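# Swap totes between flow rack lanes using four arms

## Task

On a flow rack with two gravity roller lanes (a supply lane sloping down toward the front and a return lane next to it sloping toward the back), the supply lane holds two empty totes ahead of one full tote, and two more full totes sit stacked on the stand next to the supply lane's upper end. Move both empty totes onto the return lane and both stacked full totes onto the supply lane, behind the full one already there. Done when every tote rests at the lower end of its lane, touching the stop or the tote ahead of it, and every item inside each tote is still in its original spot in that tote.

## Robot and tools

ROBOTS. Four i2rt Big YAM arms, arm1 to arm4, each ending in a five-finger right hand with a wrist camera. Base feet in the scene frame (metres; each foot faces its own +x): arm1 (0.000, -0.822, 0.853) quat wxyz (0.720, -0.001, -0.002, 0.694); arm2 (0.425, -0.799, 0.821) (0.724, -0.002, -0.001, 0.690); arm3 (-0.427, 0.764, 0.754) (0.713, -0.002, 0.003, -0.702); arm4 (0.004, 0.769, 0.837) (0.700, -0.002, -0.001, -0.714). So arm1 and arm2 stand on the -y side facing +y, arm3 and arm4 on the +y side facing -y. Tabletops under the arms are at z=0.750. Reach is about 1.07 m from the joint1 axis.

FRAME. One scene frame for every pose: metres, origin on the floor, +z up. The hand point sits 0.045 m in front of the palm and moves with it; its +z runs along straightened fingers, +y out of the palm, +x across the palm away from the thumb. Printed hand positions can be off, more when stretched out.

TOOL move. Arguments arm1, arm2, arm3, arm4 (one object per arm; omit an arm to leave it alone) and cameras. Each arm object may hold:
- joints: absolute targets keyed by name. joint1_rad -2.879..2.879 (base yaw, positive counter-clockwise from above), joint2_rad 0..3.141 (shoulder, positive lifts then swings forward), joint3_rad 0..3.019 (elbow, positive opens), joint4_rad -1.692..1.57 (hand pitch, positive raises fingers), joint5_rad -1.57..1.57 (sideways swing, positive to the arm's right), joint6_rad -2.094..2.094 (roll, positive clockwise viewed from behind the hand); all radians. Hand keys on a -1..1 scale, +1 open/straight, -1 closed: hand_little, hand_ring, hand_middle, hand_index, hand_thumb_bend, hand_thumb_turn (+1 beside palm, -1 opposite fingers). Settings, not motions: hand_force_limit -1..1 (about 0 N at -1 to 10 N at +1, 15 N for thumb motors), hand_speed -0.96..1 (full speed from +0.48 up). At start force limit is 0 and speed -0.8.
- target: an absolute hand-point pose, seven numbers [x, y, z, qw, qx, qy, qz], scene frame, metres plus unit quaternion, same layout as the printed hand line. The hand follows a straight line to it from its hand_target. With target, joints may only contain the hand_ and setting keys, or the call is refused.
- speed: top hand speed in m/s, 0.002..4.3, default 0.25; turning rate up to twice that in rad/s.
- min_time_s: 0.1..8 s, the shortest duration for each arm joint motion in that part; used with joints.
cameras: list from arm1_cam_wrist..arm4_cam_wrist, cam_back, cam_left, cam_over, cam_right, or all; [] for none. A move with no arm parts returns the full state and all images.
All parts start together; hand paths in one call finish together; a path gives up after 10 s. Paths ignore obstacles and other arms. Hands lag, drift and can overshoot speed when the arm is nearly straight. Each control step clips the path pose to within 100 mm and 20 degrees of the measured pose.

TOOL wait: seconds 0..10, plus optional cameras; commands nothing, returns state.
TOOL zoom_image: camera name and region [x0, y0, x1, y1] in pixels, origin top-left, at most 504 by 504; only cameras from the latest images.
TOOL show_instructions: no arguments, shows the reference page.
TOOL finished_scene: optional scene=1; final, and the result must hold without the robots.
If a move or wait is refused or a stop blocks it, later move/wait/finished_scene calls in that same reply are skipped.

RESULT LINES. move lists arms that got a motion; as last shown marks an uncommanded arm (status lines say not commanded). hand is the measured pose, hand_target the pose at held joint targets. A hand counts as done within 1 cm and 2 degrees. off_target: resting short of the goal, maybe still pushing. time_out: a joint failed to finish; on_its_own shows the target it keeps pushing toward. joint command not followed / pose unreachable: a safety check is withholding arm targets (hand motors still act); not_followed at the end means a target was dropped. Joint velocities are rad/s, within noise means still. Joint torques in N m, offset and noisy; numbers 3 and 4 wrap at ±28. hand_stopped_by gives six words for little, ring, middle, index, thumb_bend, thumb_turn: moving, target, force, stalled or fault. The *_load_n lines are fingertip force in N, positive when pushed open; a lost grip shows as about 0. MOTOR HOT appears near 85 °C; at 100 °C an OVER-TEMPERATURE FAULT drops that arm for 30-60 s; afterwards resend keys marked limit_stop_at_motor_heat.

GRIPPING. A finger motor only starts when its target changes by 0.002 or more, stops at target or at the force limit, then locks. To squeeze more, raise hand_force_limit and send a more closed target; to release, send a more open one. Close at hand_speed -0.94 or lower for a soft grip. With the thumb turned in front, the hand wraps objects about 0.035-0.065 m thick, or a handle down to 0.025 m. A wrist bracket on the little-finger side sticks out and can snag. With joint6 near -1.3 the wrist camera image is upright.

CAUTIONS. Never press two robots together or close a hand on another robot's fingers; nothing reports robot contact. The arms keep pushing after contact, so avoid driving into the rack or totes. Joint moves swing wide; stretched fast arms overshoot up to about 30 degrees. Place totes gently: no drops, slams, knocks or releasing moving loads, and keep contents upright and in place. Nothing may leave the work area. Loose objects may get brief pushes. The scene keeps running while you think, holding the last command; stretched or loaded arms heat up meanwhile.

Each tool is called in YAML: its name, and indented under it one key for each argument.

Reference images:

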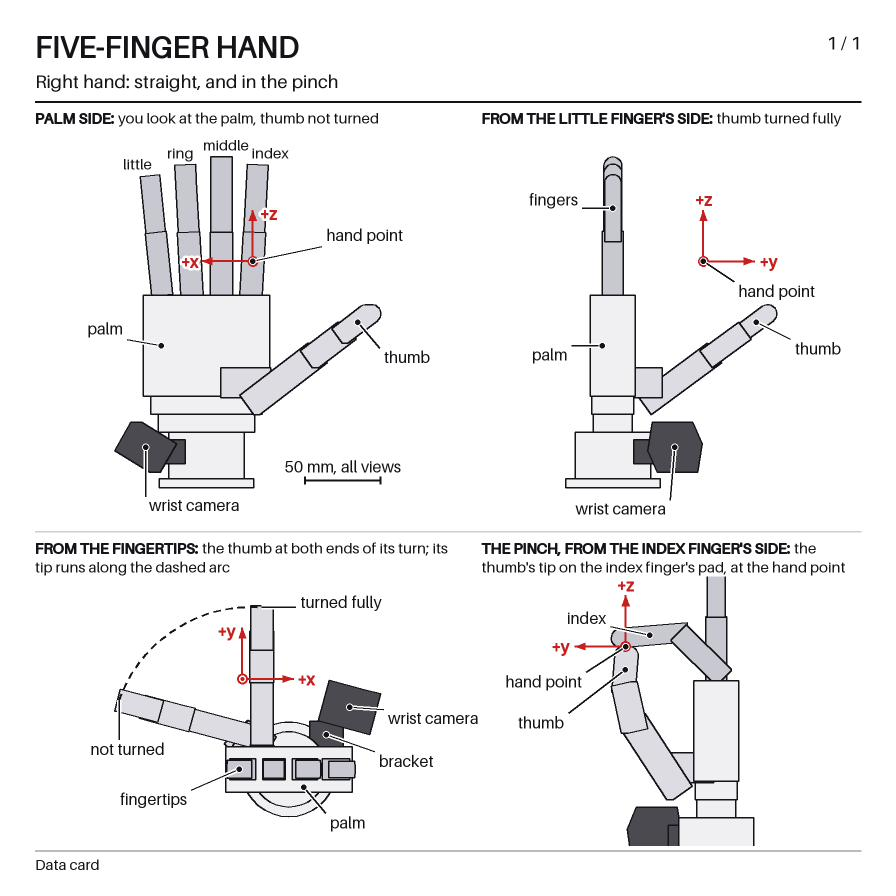

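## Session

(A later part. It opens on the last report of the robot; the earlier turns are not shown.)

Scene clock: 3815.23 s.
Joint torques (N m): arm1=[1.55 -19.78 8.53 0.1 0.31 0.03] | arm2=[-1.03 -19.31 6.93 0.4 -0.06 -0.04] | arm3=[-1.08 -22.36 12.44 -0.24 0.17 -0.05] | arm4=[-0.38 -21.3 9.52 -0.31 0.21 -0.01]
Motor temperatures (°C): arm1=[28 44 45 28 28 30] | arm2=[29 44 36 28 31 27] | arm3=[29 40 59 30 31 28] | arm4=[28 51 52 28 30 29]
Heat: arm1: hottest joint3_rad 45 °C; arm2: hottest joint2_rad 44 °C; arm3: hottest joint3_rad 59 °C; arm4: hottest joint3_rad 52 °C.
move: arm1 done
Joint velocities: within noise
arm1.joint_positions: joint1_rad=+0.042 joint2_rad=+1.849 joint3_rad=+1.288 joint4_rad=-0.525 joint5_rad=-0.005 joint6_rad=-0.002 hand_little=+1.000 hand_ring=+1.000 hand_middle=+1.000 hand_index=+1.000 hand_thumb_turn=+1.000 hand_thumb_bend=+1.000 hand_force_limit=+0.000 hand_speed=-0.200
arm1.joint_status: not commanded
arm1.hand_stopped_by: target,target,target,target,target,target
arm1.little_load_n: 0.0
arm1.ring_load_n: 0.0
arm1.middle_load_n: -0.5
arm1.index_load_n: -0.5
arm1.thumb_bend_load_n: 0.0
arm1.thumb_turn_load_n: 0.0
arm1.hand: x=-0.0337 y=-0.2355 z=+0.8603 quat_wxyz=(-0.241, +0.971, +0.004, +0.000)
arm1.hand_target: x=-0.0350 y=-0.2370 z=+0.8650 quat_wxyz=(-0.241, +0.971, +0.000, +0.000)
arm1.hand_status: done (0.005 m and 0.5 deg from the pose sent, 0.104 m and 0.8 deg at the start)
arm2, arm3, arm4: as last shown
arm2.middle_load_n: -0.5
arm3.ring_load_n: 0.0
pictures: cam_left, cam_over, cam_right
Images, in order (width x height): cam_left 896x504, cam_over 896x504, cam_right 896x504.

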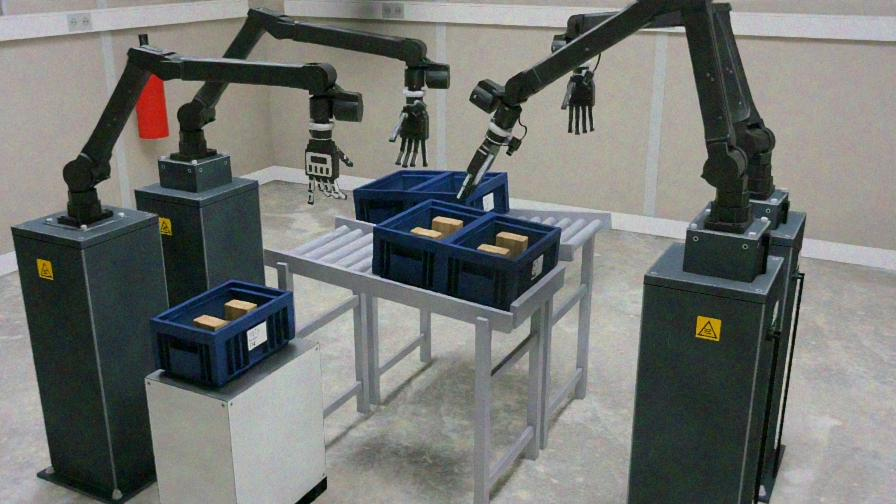

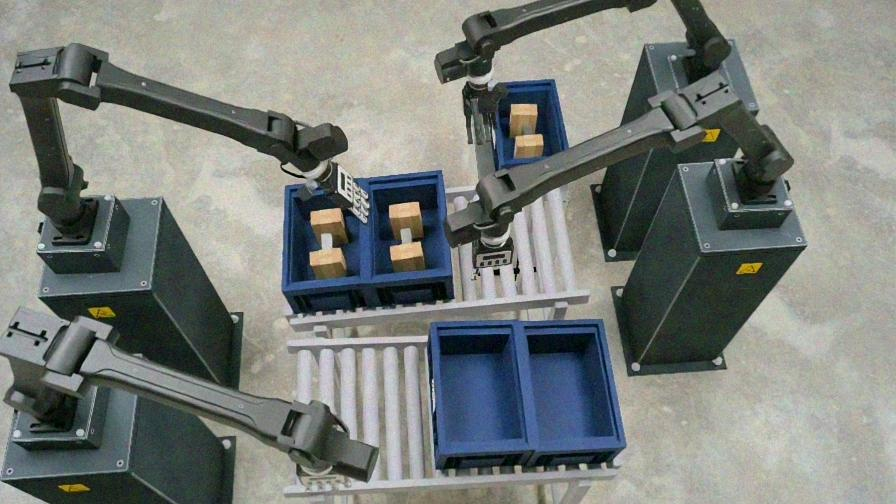

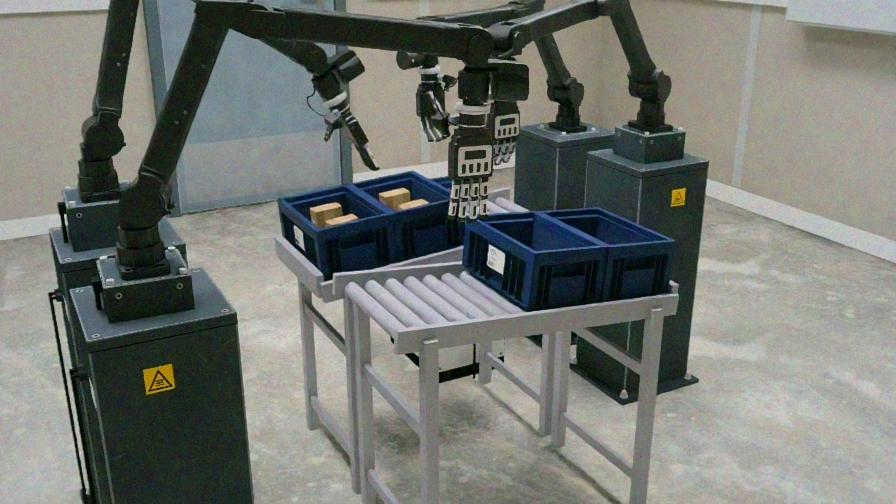

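move:
  arm1: {"target": [-0.035,-0.33,0.95,-0.241,0.9705,0,0], "speed": 0.2}
  arm3: {"target": [-0.62,0.25,0.85,0,0.7071,0.7071,0], "speed": 0.25, "joints": {"hand_index": 0.25, "hand_middle": 0.25, "hand_ring": 0.25}}
  arm4: {"target": [-0.225,0.30,0.87,0,0.7071,-0.7071,0], "speed": 0.22, "joints": {"hand_index": 0.25, "hand_middle": 0.25, "hand_ring": 0.25}}
  cameras: ["all"]

zoom_image:
  camera: "cam_over"
  region: [420, 0, 700, 220]

zoom_image:
  camera: "cam_left"
  region: [100, 180, 400, 400]

Scene clock: 3834.53 s.
Joint torques (N m): arm1=[1.55 -14.74 9.2 0.1 0.32 0.04] | arm2=[-1.14 -19.55 6.93 0.44 -0.06 -0.05] | arm3=[0.38 -18.32 8.01 0.55 -0.03 -0.05] | arm4=[-0.5 -17.55 5.57 0.44 0.09 -0.17]
Motor temperatures (°C): arm1=[28 44 44 28 28 30] | arm2=[29 44 36 28 31 27] | arm3=[29 40 59 30 31 28] | arm4=[28 51 51 28 30 29]
Heat: arm1: hottest joint2_rad 44 °C; arm2: hottest joint2_rad 44 °C; arm3: hottest joint3_rad 59 °C; arm4: hottest joint2_rad 51 °C.
move: arm1 done; arm3 done; arm4 done
Joint velocities: within noise
arm1.joint_positions: joint1_rad=+0.042 joint2_rad=+1.522 joint3_rad=+1.113 joint4_rad=-0.673 joint5_rad=-0.005 joint6_rad=-0.002 hand_little=+1.000 hand_ring=+1.000 hand_middle=+1.000 hand_index=+1.000 hand_thumb_turn=+1.000 hand_thumb_bend=+1.000 hand_force_limit=+0.000 hand_speed=-0.200
arm1.joint_status: not commanded
arm1.hand_stopped_by: target,target,target,target,target,target
arm1.little_load_n: 0.0
arm1.ring_load_n: 0.0
arm1.middle_load_n: 0.0
arm1.index_load_n: 0.0
arm1.thumb_bend_load_n: -0.5
arm1.thumb_turn_load_n: 0.0
arm1.hand: x=-0.0337 y=-0.3276 z=+0.9480 quat_wxyz=(-0.242, +0.970, +0.004, +0.000)
arm1.hand_target: x=-0.0350 y=-0.3300 z=+0.9500 quat_wxyz=(-0.241, +0.971, +0.000, +0.000)
arm1.hand_status: done (0.003 m and 0.5 deg from the pose sent, 0.130 m and 0.5 deg at the start)
arm2.joint_positions: joint1_rad=-0.337 joint2_rad=+1.985 joint3_rad=+1.900 joint4_rad=-1.497 joint5_rad=-0.003 joint6_rad=+1.186 hand_little=+1.000 hand_ring=+1.000 hand_middle=+1.000 hand_index=+1.000 hand_thumb_turn=-1.000 hand_thumb_bend=+1.000 hand_force_limit=+0.000 hand_speed=-0.500
arm2.joint_status: not commanded
arm2.hand_stopped_by: target,target,target,target,target,target
arm2.little_load_n: 0.0
arm2.ring_load_n: 0.0
arm2.middle_load_n: 0.0
arm2.index_load_n: 0.0
arm2.thumb_bend_load_n: 0.0
arm2.thumb_turn_load_n: 0.0
arm2.hand: x=+0.5940 y=-0.1990 z=+0.9702 quat_wxyz=(+0.004, +0.707, -0.707, +0.003)
arm2.hand_target: x=+0.5999 y=-0.2000 z=+0.9700 quat_wxyz=(+0.000, +0.707, -0.707, +0.000)
arm2.hand_status: not commanded
arm3.joint_positions: joint1_rad=-0.507 joint2_rad=+1.815 joint3_rad=+1.524 joint4_rad=-1.273 joint5_rad=-0.006 joint6_rad=+1.097 hand_little=+1.000 hand_ring=+0.250 hand_middle=+0.250 hand_index=+0.250 hand_thumb_turn=-1.000 hand_thumb_bend=+1.000 hand_force_limit=+0.000 hand_speed=+0.000
arm3.joint_status: all done
arm3.hand_stopped_by: target,target,target,target,target,target
arm3.little_load_n: 0.0
arm3.ring_load_n: 0.0
arm3.middle_load_n: 0.0
arm3.index_load_n: 0.0
arm3.thumb_bend_load_n: 0.0
arm3.thumb_turn_load_n: 0.0
arm3.hand: x=-0.6243 y=+0.2499 z=+0.8589 quat_wxyz=(-0.001, -0.713, -0.701, +0.005)
arm3.hand_target: x=-0.6201 y=+0.2502 z=+0.8500 quat_wxyz=(+0.000, -0.707, -0.707, +0.000)
arm3.hand_status: done (0.010 m and 1.2 deg from the pose sent, 0.466 m and 0.8 deg at the start)
arm4.joint_positions: joint1_rad=-0.310 joint2_rad=+1.853 joint3_rad=+1.380 joint4_rad=-1.104 joint5_rad=+0.001 joint6_rad=-1.887 hand_little=+1.000 hand_ring=+0.250 hand_middle=+0.250 hand_index=+0.250 hand_thumb_turn=-1.000 hand_thumb_bend=+1.000 hand_force_limit=+0.000 hand_speed=+0.000
arm4.joint_status: all done
arm4.hand_stopped_by: target,target,target,target,target,target
arm4.little_load_n: 0.0
arm4.ring_load_n: 0.5
arm4.middle_load_n: 0.0
arm4.index_load_n: 0.5
arm4.thumb_bend_load_n: 0.0
arm4.thumb_turn_load_n: 0.0
arm4.hand: x=-0.2285 y=+0.2989 z=+0.8730 quat_wxyz=(+0.000, +0.702, -0.712, +0.000)
arm4.hand_target: x=-0.2251 y=+0.3000 z=+0.8699 quat_wxyz=(+0.000, +0.707, -0.707, +0.000)
arm4.hand_status: done (0.005 m and 0.8 deg from the pose sent, 0.417 m and 0.6 deg at the start)
pictures: arm1_cam_wrist, arm2_cam_wrist, arm3_cam_wrist, arm4_cam_wrist, cam_back, cam_left, cam_over, cam_right
Images, in order (width x height): arm1_cam_wrist 896x504, arm2_cam_wrist 896x504, arm3_cam_wrist 896x504, arm4_cam_wrist 896x504, cam_back 896x504, cam_left 896x504, cam_over 896x504, cam_right 896x504.

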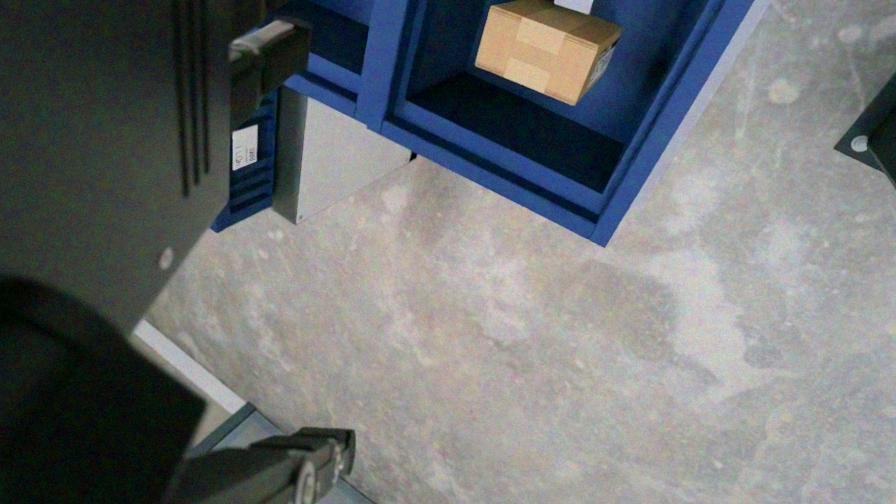

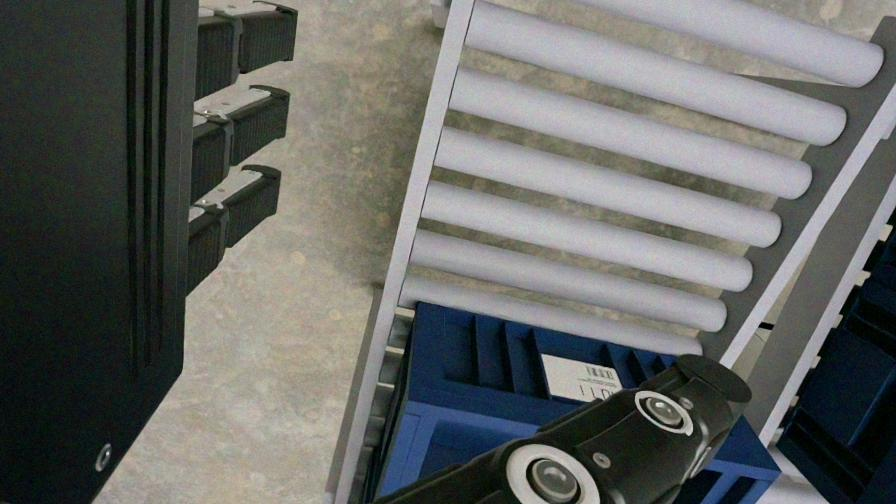

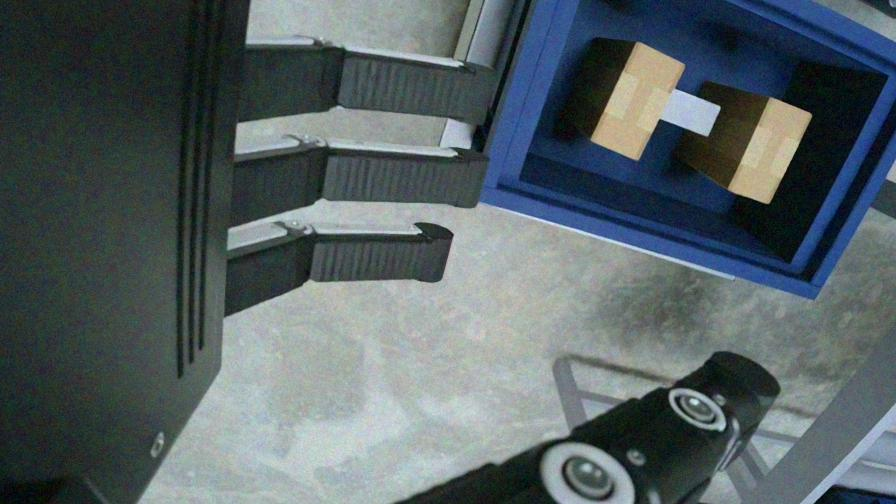

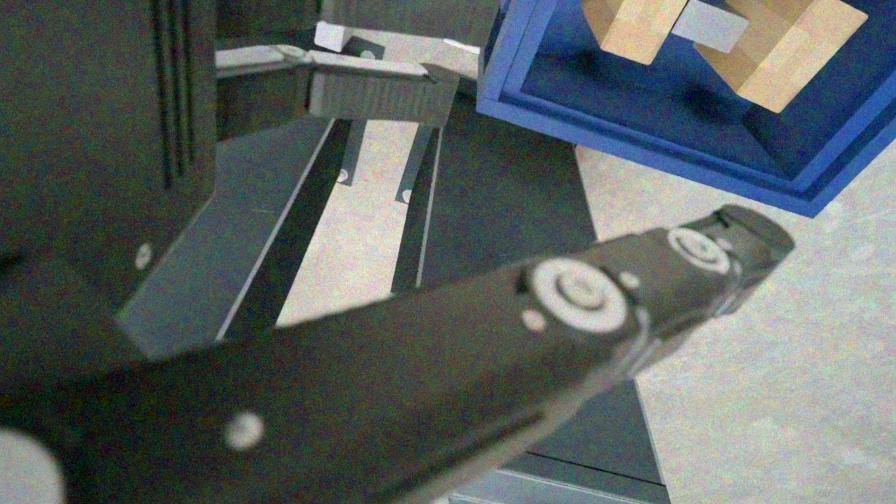

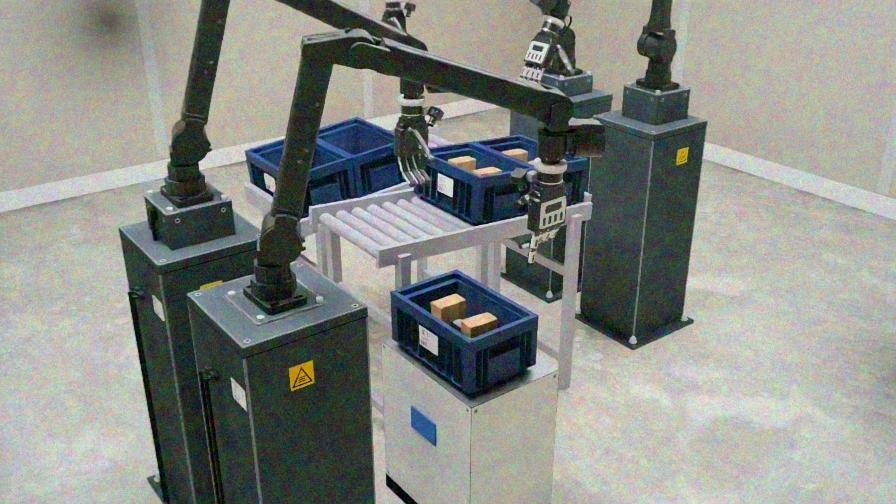

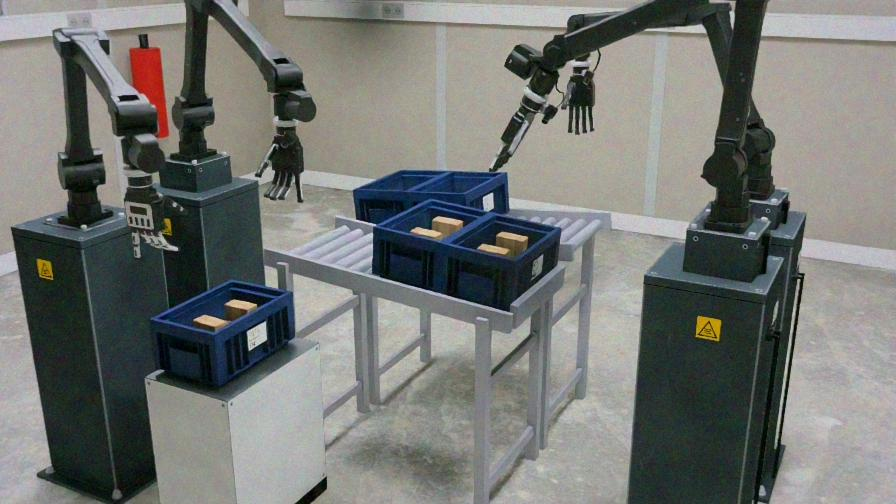

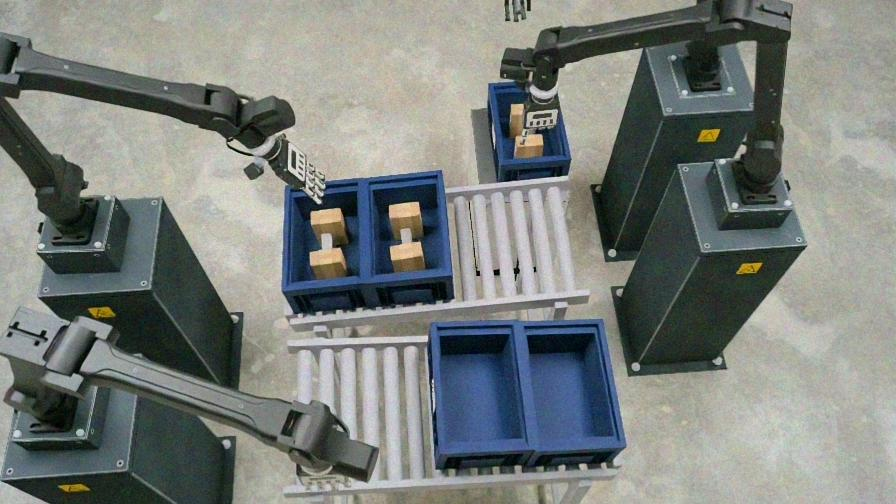

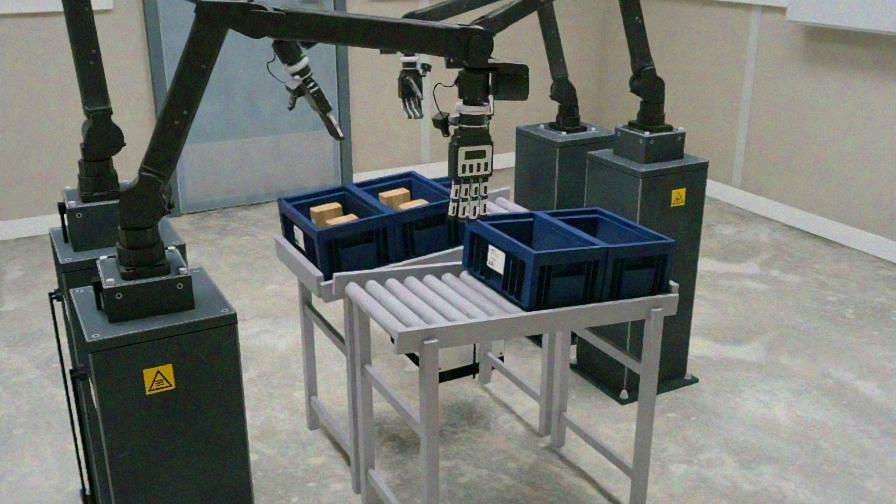

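Scaled by 1.800.

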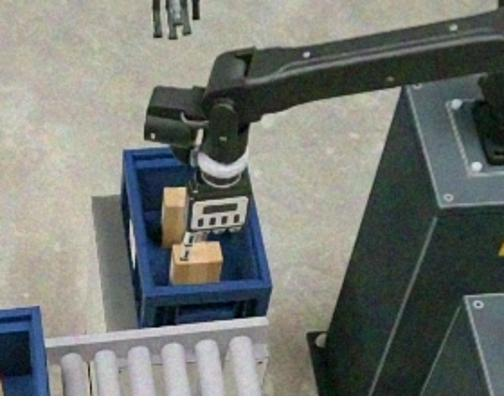

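Scaled by 1.680.

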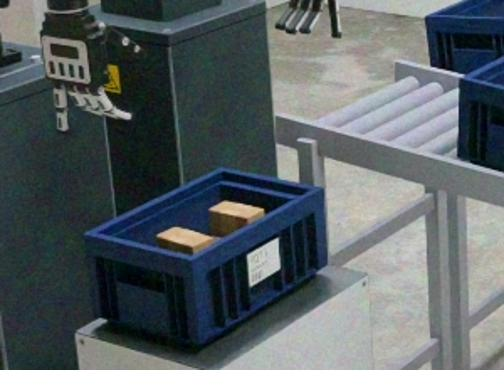

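move:
  arm3: {"target": [-0.618,0.252,0.68,0,0.7071,0.7071,0], "speed": 0.2}
  arm4: {"target": [-0.228,0.304,0.68,0,0.7071,-0.7071,0], "speed": 0.2}
  cameras: ["cam_left","cam_back","cam_over","arm3_cam_wrist","arm4_cam_wrist"]

zoom_image:
  camera: "cam_left"
  region: [100, 200, 360, 400]

zoom_image:
  camera: "cam_back"
  region: [340, 180, 620, 420]

zoom_image:
  camera: "cam_over"
  region: [440, 0, 640, 220]

Scene clock: 3859.30 s.
Joint torques (N m): arm1=[1.55 -14.74 9.17 0.13 0.32 0.04] | arm2=[-1.08 -19.43 6.93 0.46 -0.05 -0.04] | arm3=[1.08 -18.67 6.42 0.54 -0.05 -0.04] | arm4=[-0.85 -16.73 4.59 0.36 -0.22 -0.15]
Motor temperatures (°C): arm1=[28 43 43 28 28 30] | arm2=[29 44 36 28 31 27] | arm3=[29 41 55 30 31 28] | arm4=[28 50 49 28 30 29]
Heat: arm1: hottest joint2_rad 43 °C; arm2: hottest joint2_rad 44 °C; arm3: hottest joint3_rad 55 °C; arm4: hottest joint2_rad 50 °C.
move: arm3 off_target; arm4 off_target
Joint velocities: within noise
arm1, arm2: as last shown
arm1.thumb_bend_load_n: 0.0
arm3.joint_positions: joint1_rad=-0.506 joint2_rad=+2.021 joint3_rad=+1.341 joint4_rad=-0.883 joint5_rad=-0.006 joint6_rad=+1.097 hand_little=+1.000 hand_ring=+0.250 hand_middle=+0.250 hand_index=+0.250 hand_thumb_turn=-1.000 hand_thumb_bend=+1.000 hand_force_limit=+0.000 hand_speed=+0.000
arm3.joint_status: not commanded
arm3.hand_stopped_by: target,target,target,target,target,target
arm3.little_load_n: 0.0
arm3.ring_load_n: 0.0
arm3.middle_load_n: 0.0
arm3.index_load_n: 0.0
arm3.thumb_bend_load_n: 0.0
arm3.thumb_turn_load_n: 0.0
arm3.hand: x=-0.6247 y=+0.2501 z=+0.6887 quat_wxyz=(-0.001, -0.713, -0.701, +0.005)
arm3.hand_target: x=-0.6181 y=+0.2522 z=+0.6802 quat_wxyz=(+0.000, -0.707, -0.707, +0.000)
arm3.hand_status: off_target (0.011 m and 1.1 deg from the pose sent, 0.179 m and 1.2 deg at the start)
arm4.joint_positions: joint1_rad=-0.312 joint2_rad=+2.133 joint3_rad=+1.262 joint4_rad=-0.682 joint5_rad=+0.007 joint6_rad=-1.894 hand_little=+1.000 hand_ring=+0.250 hand_middle=+0.250 hand_index=+0.250 hand_thumb_turn=-1.000 hand_thumb_bend=+1.000 hand_force_limit=+0.000 hand_speed=+0.000
arm4.joint_status: not commanded
arm4.hand_stopped_by: target,target,target,target,target,target
arm4.little_load_n: -2.0
arm4.ring_load_n: 0.0
arm4.middle_load_n: 0.0
arm4.index_load_n: 0.0
arm4.thumb_bend_load_n: 0.0
arm4.thumb_turn_load_n: 0.0
arm4.hand: x=-0.2312 y=+0.2977 z=+0.6946 quat_wxyz=(+0.012, +0.704, -0.710, +0.002)
arm4.hand_target: x=-0.2279 y=+0.3043 z=+0.6804 quat_wxyz=(+0.000, +0.707, -0.707, +0.000)
arm4.hand_status: off_target (0.016 m and 1.5 deg from the pose sent, 0.193 m and 0.8 deg at the start)
pictures: arm3_cam_wrist, arm4_cam_wrist, cam_back, cam_left, cam_over
Images, in order (width x height): arm3_cam_wrist 896x504, arm4_cam_wrist 896x504, cam_back 896x504, cam_left 896x504, cam_over 896x504.

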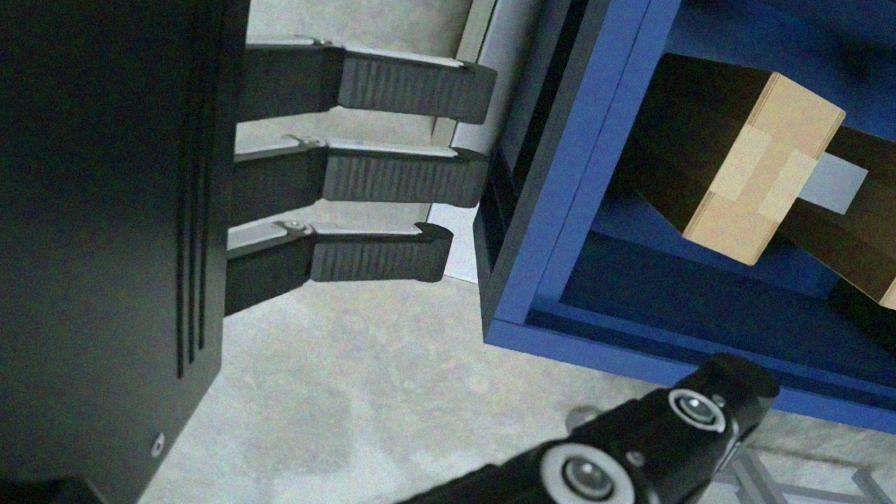

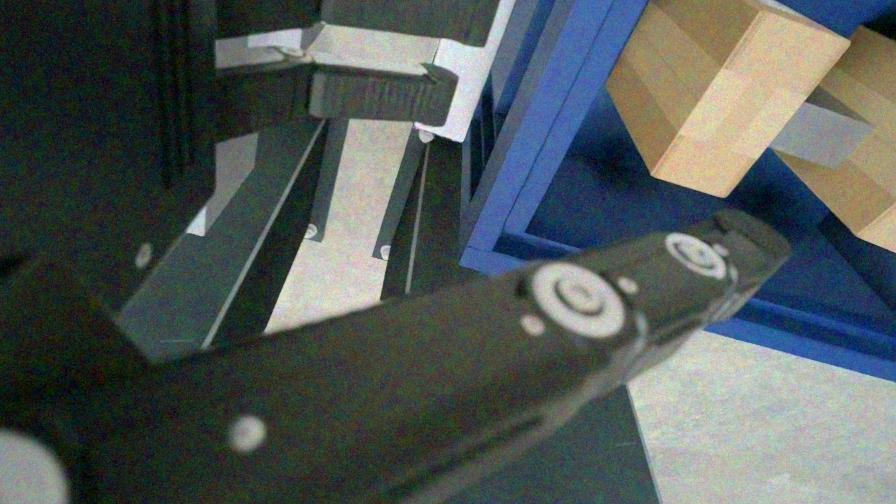

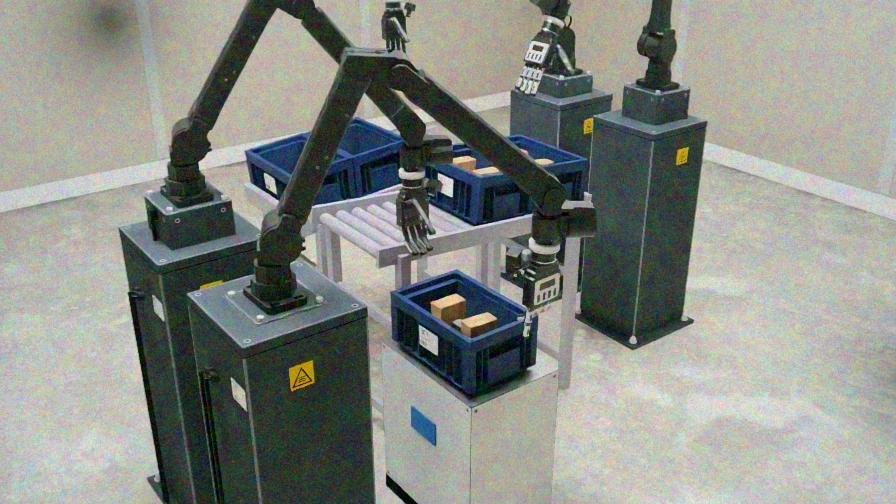

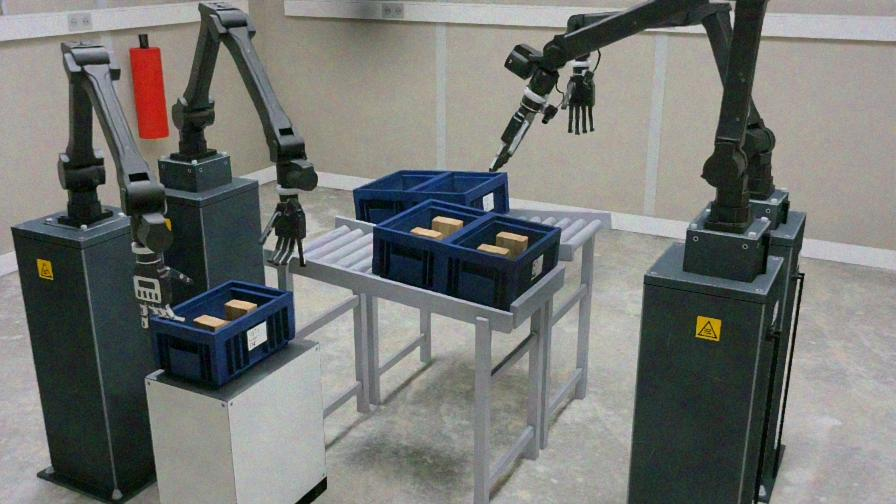

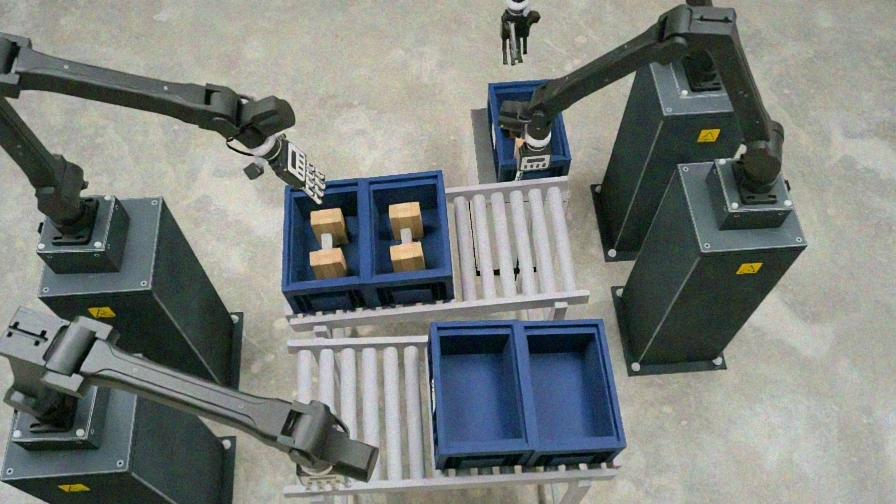

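Scaled by 1.938.

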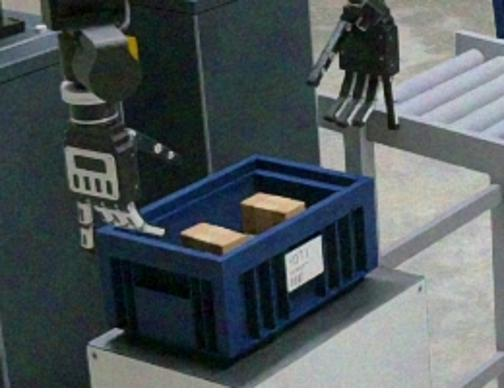

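Scaled by 1.800.

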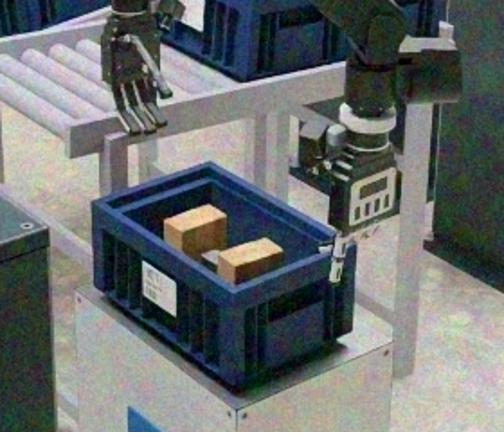

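Scaled by 2.291.

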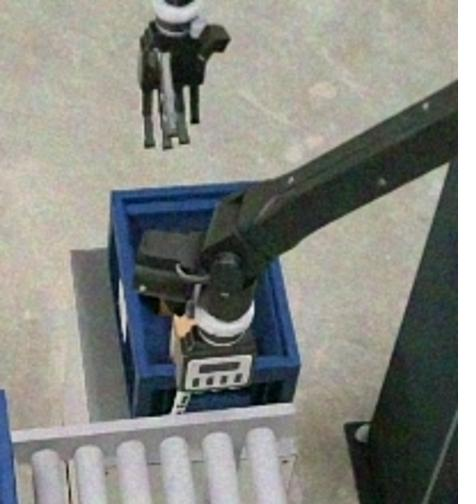

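move:
  arm3: {"target": [-0.570,0.252,0.68,0,0.7071,0.7071,0], "speed": 0.1, "joints": {"hand_index": 0, "hand_middle": 0, "hand_ring": 0, "hand_speed": -0.2}}
  arm4: {"target": [-0.275,0.304,0.70,0,0.7071,-0.7071,0], "speed": 0.1, "joints": {"hand_index": 0.6, "hand_middle": 0.6, "hand_ring": 0.6}}

move:
  arm3: {"target": [-0.570,0.252,0.655,0,0.7071,0.7071,0], "speed": 0.05}
  cameras: ["cam_left","cam_back","arm3_cam_wrist","arm4_cam_wrist"]

zoom_image:
  camera: "cam_left"
  region: [100, 200, 360, 400]

zoom_image:
  camera: "cam_back"
  region: [380, 240, 560, 400]

Scene clock: 3930.43 s.
Joint torques (N m): arm1=[1.49 -14.74 9.2 0.12 0.32 0.04] | arm2=[-1.2 -19.19 6.91 0.49 -0.05 -0.05] | arm3=[-0.5 -18.9 5.52 0.65 -0.02 0.14] | arm4=[-0.38 -17.44 7.08 -0.43 0.04 -0.14]
Motor temperatures (°C): arm1=[28 41 42 28 28 30] | arm2=[29 44 36 28 31 27] | arm3=[29 41 47 30 31 28] | arm4=[28 46 45 28 30 29]
Heat: arm1: hottest joint3_rad 42 °C; arm2: hottest joint2_rad 44 °C; arm3: hottest joint3_rad 47 °C; arm4: hottest joint2_rad 46 °C.
move: arm3 done; arm4 off_target
Joint velocities: within noise
arm1, arm2: as last shown
arm2.thumb_bend_load_n: -0.5
arm3.joint_positions: joint1_rad=-0.414 joint2_rad=+1.997 joint3_rad=+1.275 joint4_rad=-0.852 joint5_rad=-0.006 joint6_rad=+1.159 hand_little=+1.000 hand_ring=+0.000 hand_middle=+0.000 hand_index=+0.000 hand_thumb_turn=-1.000 hand_thumb_bend=+1.000 hand_force_limit=+0.000 hand_speed=-0.200
arm3.joint_status: all done
arm3.hand_stopped_by: target,target,target,target,target,target
arm3.little_load_n: 0.0
arm3.ring_load_n: 0.0
arm3.middle_load_n: 0.0
arm3.index_load_n: 0.5
arm3.thumb_bend_load_n: -0.5
arm3.thumb_turn_load_n: 0.0
arm3.hand: x=-0.5702 y=+0.2493 z=+0.6813 quat_wxyz=(+0.001, -0.702, -0.712, +0.000)
arm3.hand_target: x=-0.5700 y=+0.2520 z=+0.6799 quat_wxyz=(+0.000, -0.707, -0.707, +0.000)
arm3.hand_status: done (0.003 m and 0.8 deg from the pose sent, 0.055 m and 1.1 deg at the start)
arm4.joint_positions: joint1_rad=-0.392 joint2_rad=+2.133 joint3_rad=+1.285 joint4_rad=-0.733 joint5_rad=+0.002 joint6_rad=-1.977 hand_little=+1.000 hand_ring=+0.600 hand_middle=+0.600 hand_index=+0.600 hand_thumb_turn=-1.000 hand_thumb_bend=+1.000 hand_force_limit=+0.000 hand_speed=+0.000
arm4.joint_status: all done
arm4.hand_stopped_by: target,target,target,target,target,target
arm4.little_load_n: 0.0
arm4.ring_load_n: 0.0
arm4.middle_load_n: 0.0
arm4.index_load_n: 0.0
arm4.thumb_bend_load_n: 0.0
arm4.thumb_turn_load_n: 0.0
arm4.hand: x=-0.2697 y=+0.3136 z=+0.7001 quat_wxyz=(-0.002, +0.705, -0.709, -0.002)
arm4.hand_target: x=-0.2749 y=+0.3043 z=+0.7001 quat_wxyz=(+0.000, +0.707, -0.707, +0.000)
arm4.hand_status: off_target (0.011 m and 0.5 deg from the pose sent, 0.045 m and 1.5 deg at the start)
pictures: none

Scene clock: 3931.53 s.
Joint torques (N m): arm1=[1.61 -14.8 9.13 0.12 0.32 0.04] | arm2=[-1.26 -19.25 6.9 0.43 -0.04 -0.04] | arm3=[-0.56 -17.38 5.41 0.8 -0.01 0.1] | arm4=[-1.08 -17.85 7.05 -0.39 0.07 -0.15]
Motor temperatures (°C): arm1=[28 41 42 28 28 30] | arm2=[29 44 36 28 31 27] | arm3=[29 41 46 30 31 28] | arm4=[28 46 45 28 30 29]
Heat: arm1: hottest joint3_rad 42 °C; arm2: hottest joint2_rad 44 °C; arm3: hottest joint3_rad 46 °C; arm4: hottest joint2_rad 46 °C.
move: arm3 off_target
Joint velocities: within noise
arm1, arm2, arm4: as last shown
arm1.little_load_n: 0.5
arm1.thumb_turn_load_n: -0.5
arm2.thumb_bend_load_n: 0.0
arm2.thumb_turn_load_n: -0.5
arm3.joint_positions: joint1_rad=-0.414 joint2_rad=+2.015 joint3_rad=+1.264 joint4_rad=-0.799 joint5_rad=-0.006 joint6_rad=+1.160 hand_little=+1.000 hand_ring=+0.000 hand_middle=+0.000 hand_index=+0.000 hand_thumb_turn=-1.000 hand_thumb_bend=+1.000 hand_force_limit=+0.000 hand_speed=-0.200
arm3.joint_status: not commanded
arm3.hand_stopped_by: target,target,target,target,target,target
arm3.little_load_n: 0.0
arm3.ring_load_n: 0.5
arm3.middle_load_n: 0.0
arm3.index_load_n: 0.0
arm3.thumb_bend_load_n: 0.0
arm3.thumb_turn_load_n: 0.0
arm3.hand: x=-0.5721 y=+0.2449 z=+0.6691 quat_wxyz=(-0.004, -0.703, -0.712, +0.011)
arm3.hand_target: x=-0.5699 y=+0.2523 z=+0.6553 quat_wxyz=(+0.000, -0.707, -0.707, +0.000)
arm3.hand_status: off_target (0.016 m and 1.5 deg from the pose sent, 0.026 m and 0.8 deg at the start)
arm4.joint_positions: joint1_rad=-0.392 joint2_rad=+2.133 joint3_rad=+1.285 joint4_rad=-0.733 joint5_rad=+0.002 joint6_rad=-1.978 hand_little=+1.000 hand_ring=+0.600 hand_middle=+0.600 hand_index=+0.600 hand_thumb_turn=-1.000 hand_thumb_bend=+1.000 hand_force_limit=+0.000 hand_speed=+0.000
arm4.thumb_bend_load_n: -0.5
pictures: arm3_cam_wrist, arm4_cam_wrist, cam_back, cam_left
Images, in order (width x height): arm3_cam_wrist 896x504, arm4_cam_wrist 896x504, cam_back 896x504, cam_left 896x504.

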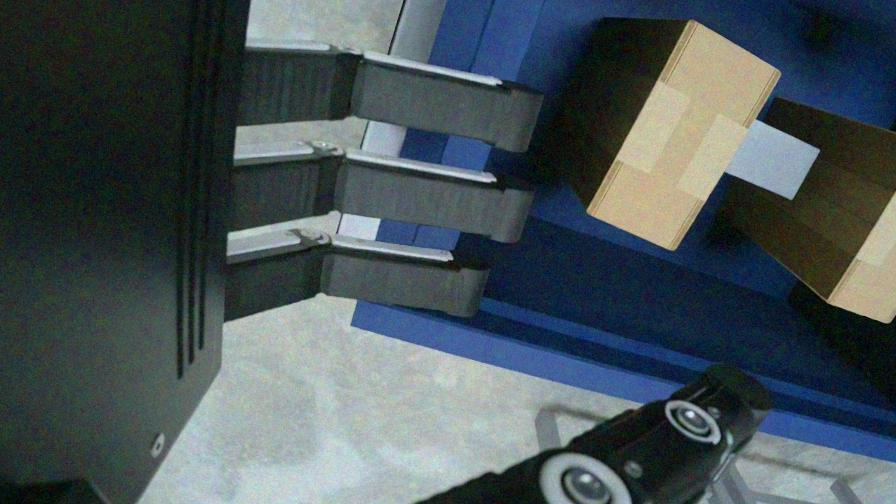

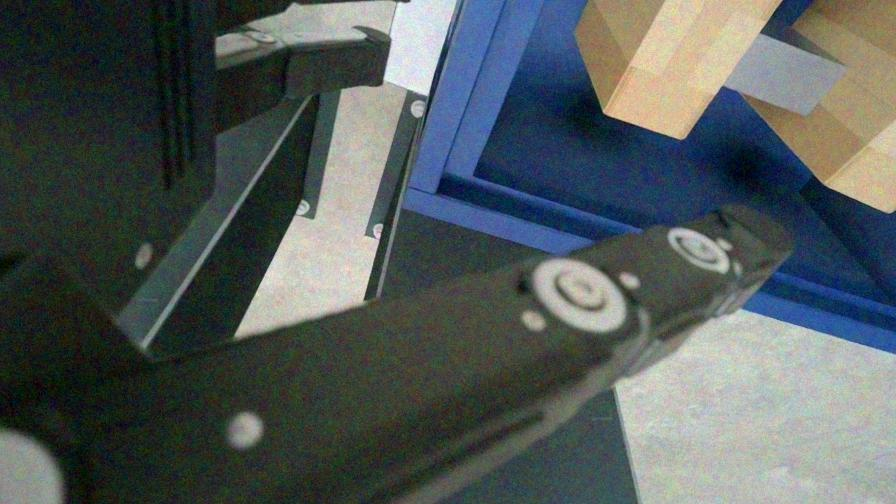

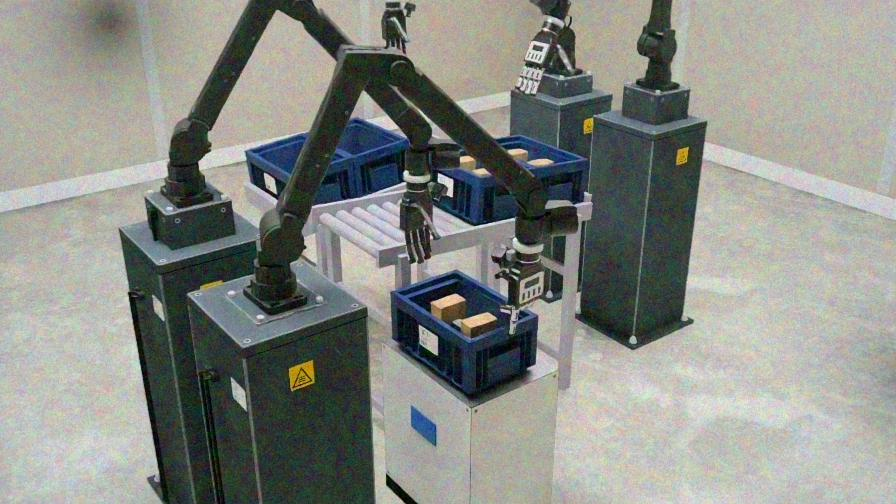

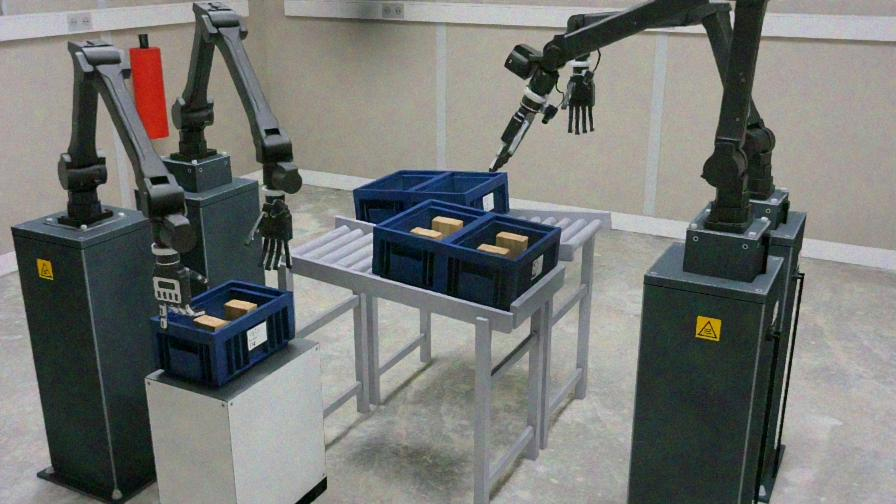

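Scaled by 1.938.

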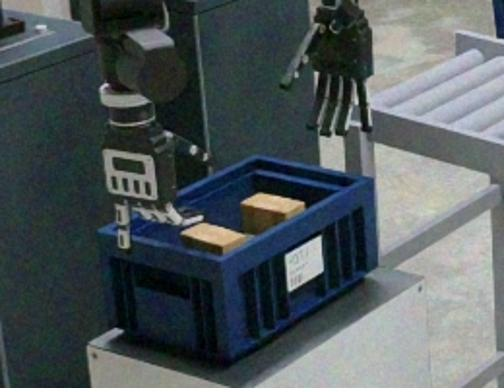

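Scaled by 2.800.

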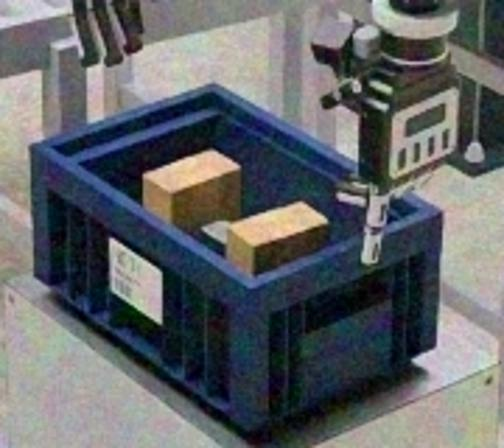

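move:
  arm3: {"target": [-0.570,0.254,0.643,0,0.7071,0.7071,0], "speed": 0.05}

move:
  arm3: {"target": [-0.570,0.254,0.636,0,0.7071,0.7071,0], "speed": 0.05}

zoom_image:
  camera: "cam_back"
  region: [380, 240, 560, 400]

Scene clock: 3937.67 s.
Joint torques (N m): arm1=[1.55 -14.86 9.17 0.13 0.33 0.04] | arm2=[-1.32 -19.31 6.93 0.42 -0.05 -0.04] | arm3=[-0.09 -16.38 5.27 0.64 -0.07 0.14] | arm4=[-1.08 -17.14 7.09 -0.44 0.05 -0.14]
Motor temperatures (°C): arm1=[28 41 42 28 28 30] | arm2=[29 44 36 28 31 27] | arm3=[29 41 46 30 31 28] | arm4=[28 46 45 28 30 29]
Heat: arm1: hottest joint3_rad 42 °C; arm2: hottest joint2_rad 44 °C; arm3: hottest joint3_rad 46 °C; arm4: hottest joint2_rad 46 °C.
move: arm3 off_target
Joint velocities: within noise
arm1, arm2, arm4: as last shown
arm1.little_load_n: 0.0
arm1.thumb_turn_load_n: 0.0
arm2.thumb_bend_load_n: -0.5
arm2.thumb_turn_load_n: 0.0
arm3.joint_positions: joint1_rad=-0.414 joint2_rad=+2.034 joint3_rad=+1.255 joint4_rad=-0.770 joint5_rad=-0.006 joint6_rad=+1.160 hand_little=+1.000 hand_ring=+0.000 hand_middle=+0.000 hand_index=+0.000 hand_thumb_turn=-1.000 hand_thumb_bend=+1.000 hand_force_limit=+0.000 hand_speed=-0.200
arm3.joint_status: not commanded
arm3.hand_stopped_by: target,target,target,target,target,target
arm3.little_load_n: 0.0
arm3.ring_load_n: 0.5
arm3.middle_load_n: 0.0
arm3.index_load_n: 0.0
arm3.thumb_bend_load_n: 0.0
arm3.thumb_turn_load_n: 0.0
arm3.hand: x=-0.5716 y=+0.2464 z=+0.6569 quat_wxyz=(-0.004, -0.703, -0.712, +0.011)
arm3.hand_target: x=-0.5699 y=+0.2542 z=+0.6434 quat_wxyz=(+0.000, -0.707, -0.707, +0.000)
arm3.hand_status: off_target (0.016 m and 1.5 deg from the pose sent, 0.028 m and 1.5 deg at the start)
pictures: none

Scene clock: 3938.63 s.
Joint torques (N m): arm1=[1.49 -14.92 9.2 0.12 0.32 0.04] | arm2=[-1.26 -19.43 6.91 0.46 -0.05 -0.05] | arm3=[-0.03 -17.14 5.09 0.65 -0.04 0.14] | arm4=[-0.85 -17.2 7.19 -0.38 0.05 -0.17]
Motor temperatures (°C): arm1=[28 41 42 28 28 30] | arm2=[29 44 36 28 31 27] | arm3=[29 41 46 30 31 28] | arm4=[28 46 45 28 30 29]
Heat: arm1: hottest joint3_rad 42 °C; arm2: hottest joint2_rad 44 °C; arm3: hottest joint3_rad 46 °C; arm4: hottest joint2_rad 46 °C.
move: arm3 off_target
Joint velocities: within noise
arm1, arm2, arm4: as last shown
arm2.thumb_bend_load_n: 0.0
arm3.joint_positions: joint1_rad=-0.414 joint2_rad=+2.046 joint3_rad=+1.255 joint4_rad=-0.756 joint5_rad=-0.006 joint6_rad=+1.160 hand_little=+1.000 hand_ring=+0.000 hand_middle=+0.000 hand_index=+0.000 hand_thumb_turn=-1.000 hand_thumb_bend=+1.000 hand_force_limit=+0.000 hand_speed=-0.200
arm3.joint_status: not commanded
arm3.hand_stopped_by: target,target,target,target,target,target
arm3.little_load_n: 0.0
arm3.ring_load_n: 0.0
arm3.middle_load_n: 0.0
arm3.index_load_n: 0.0
arm3.thumb_bend_load_n: 0.0
arm3.thumb_turn_load_n: 0.0
arm3.hand: x=-0.5721 y=+0.2453 z=+0.6510 quat_wxyz=(-0.004, -0.702, -0.712, +0.012)
arm3.hand_target: x=-0.5698 y=+0.2542 z=+0.6364 quat_wxyz=(+0.000, -0.707, -0.707, +0.000)
arm3.hand_status: off_target (0.017 m and 1.6 deg from the pose sent, 0.022 m and 1.5 deg at the start)
arm4.thumb_bend_load_n: 0.0
pictures: none

Scaled by 2.800.
This view is cut from an older image: the scene may have changed since it was taken.

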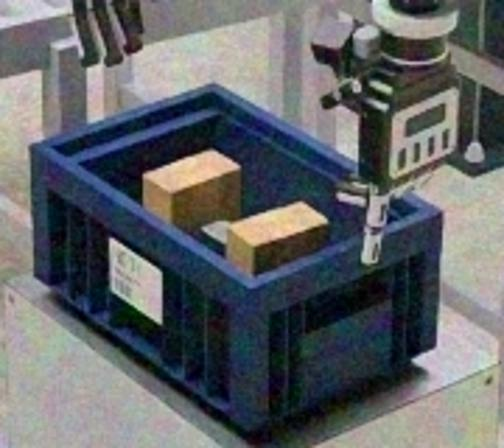

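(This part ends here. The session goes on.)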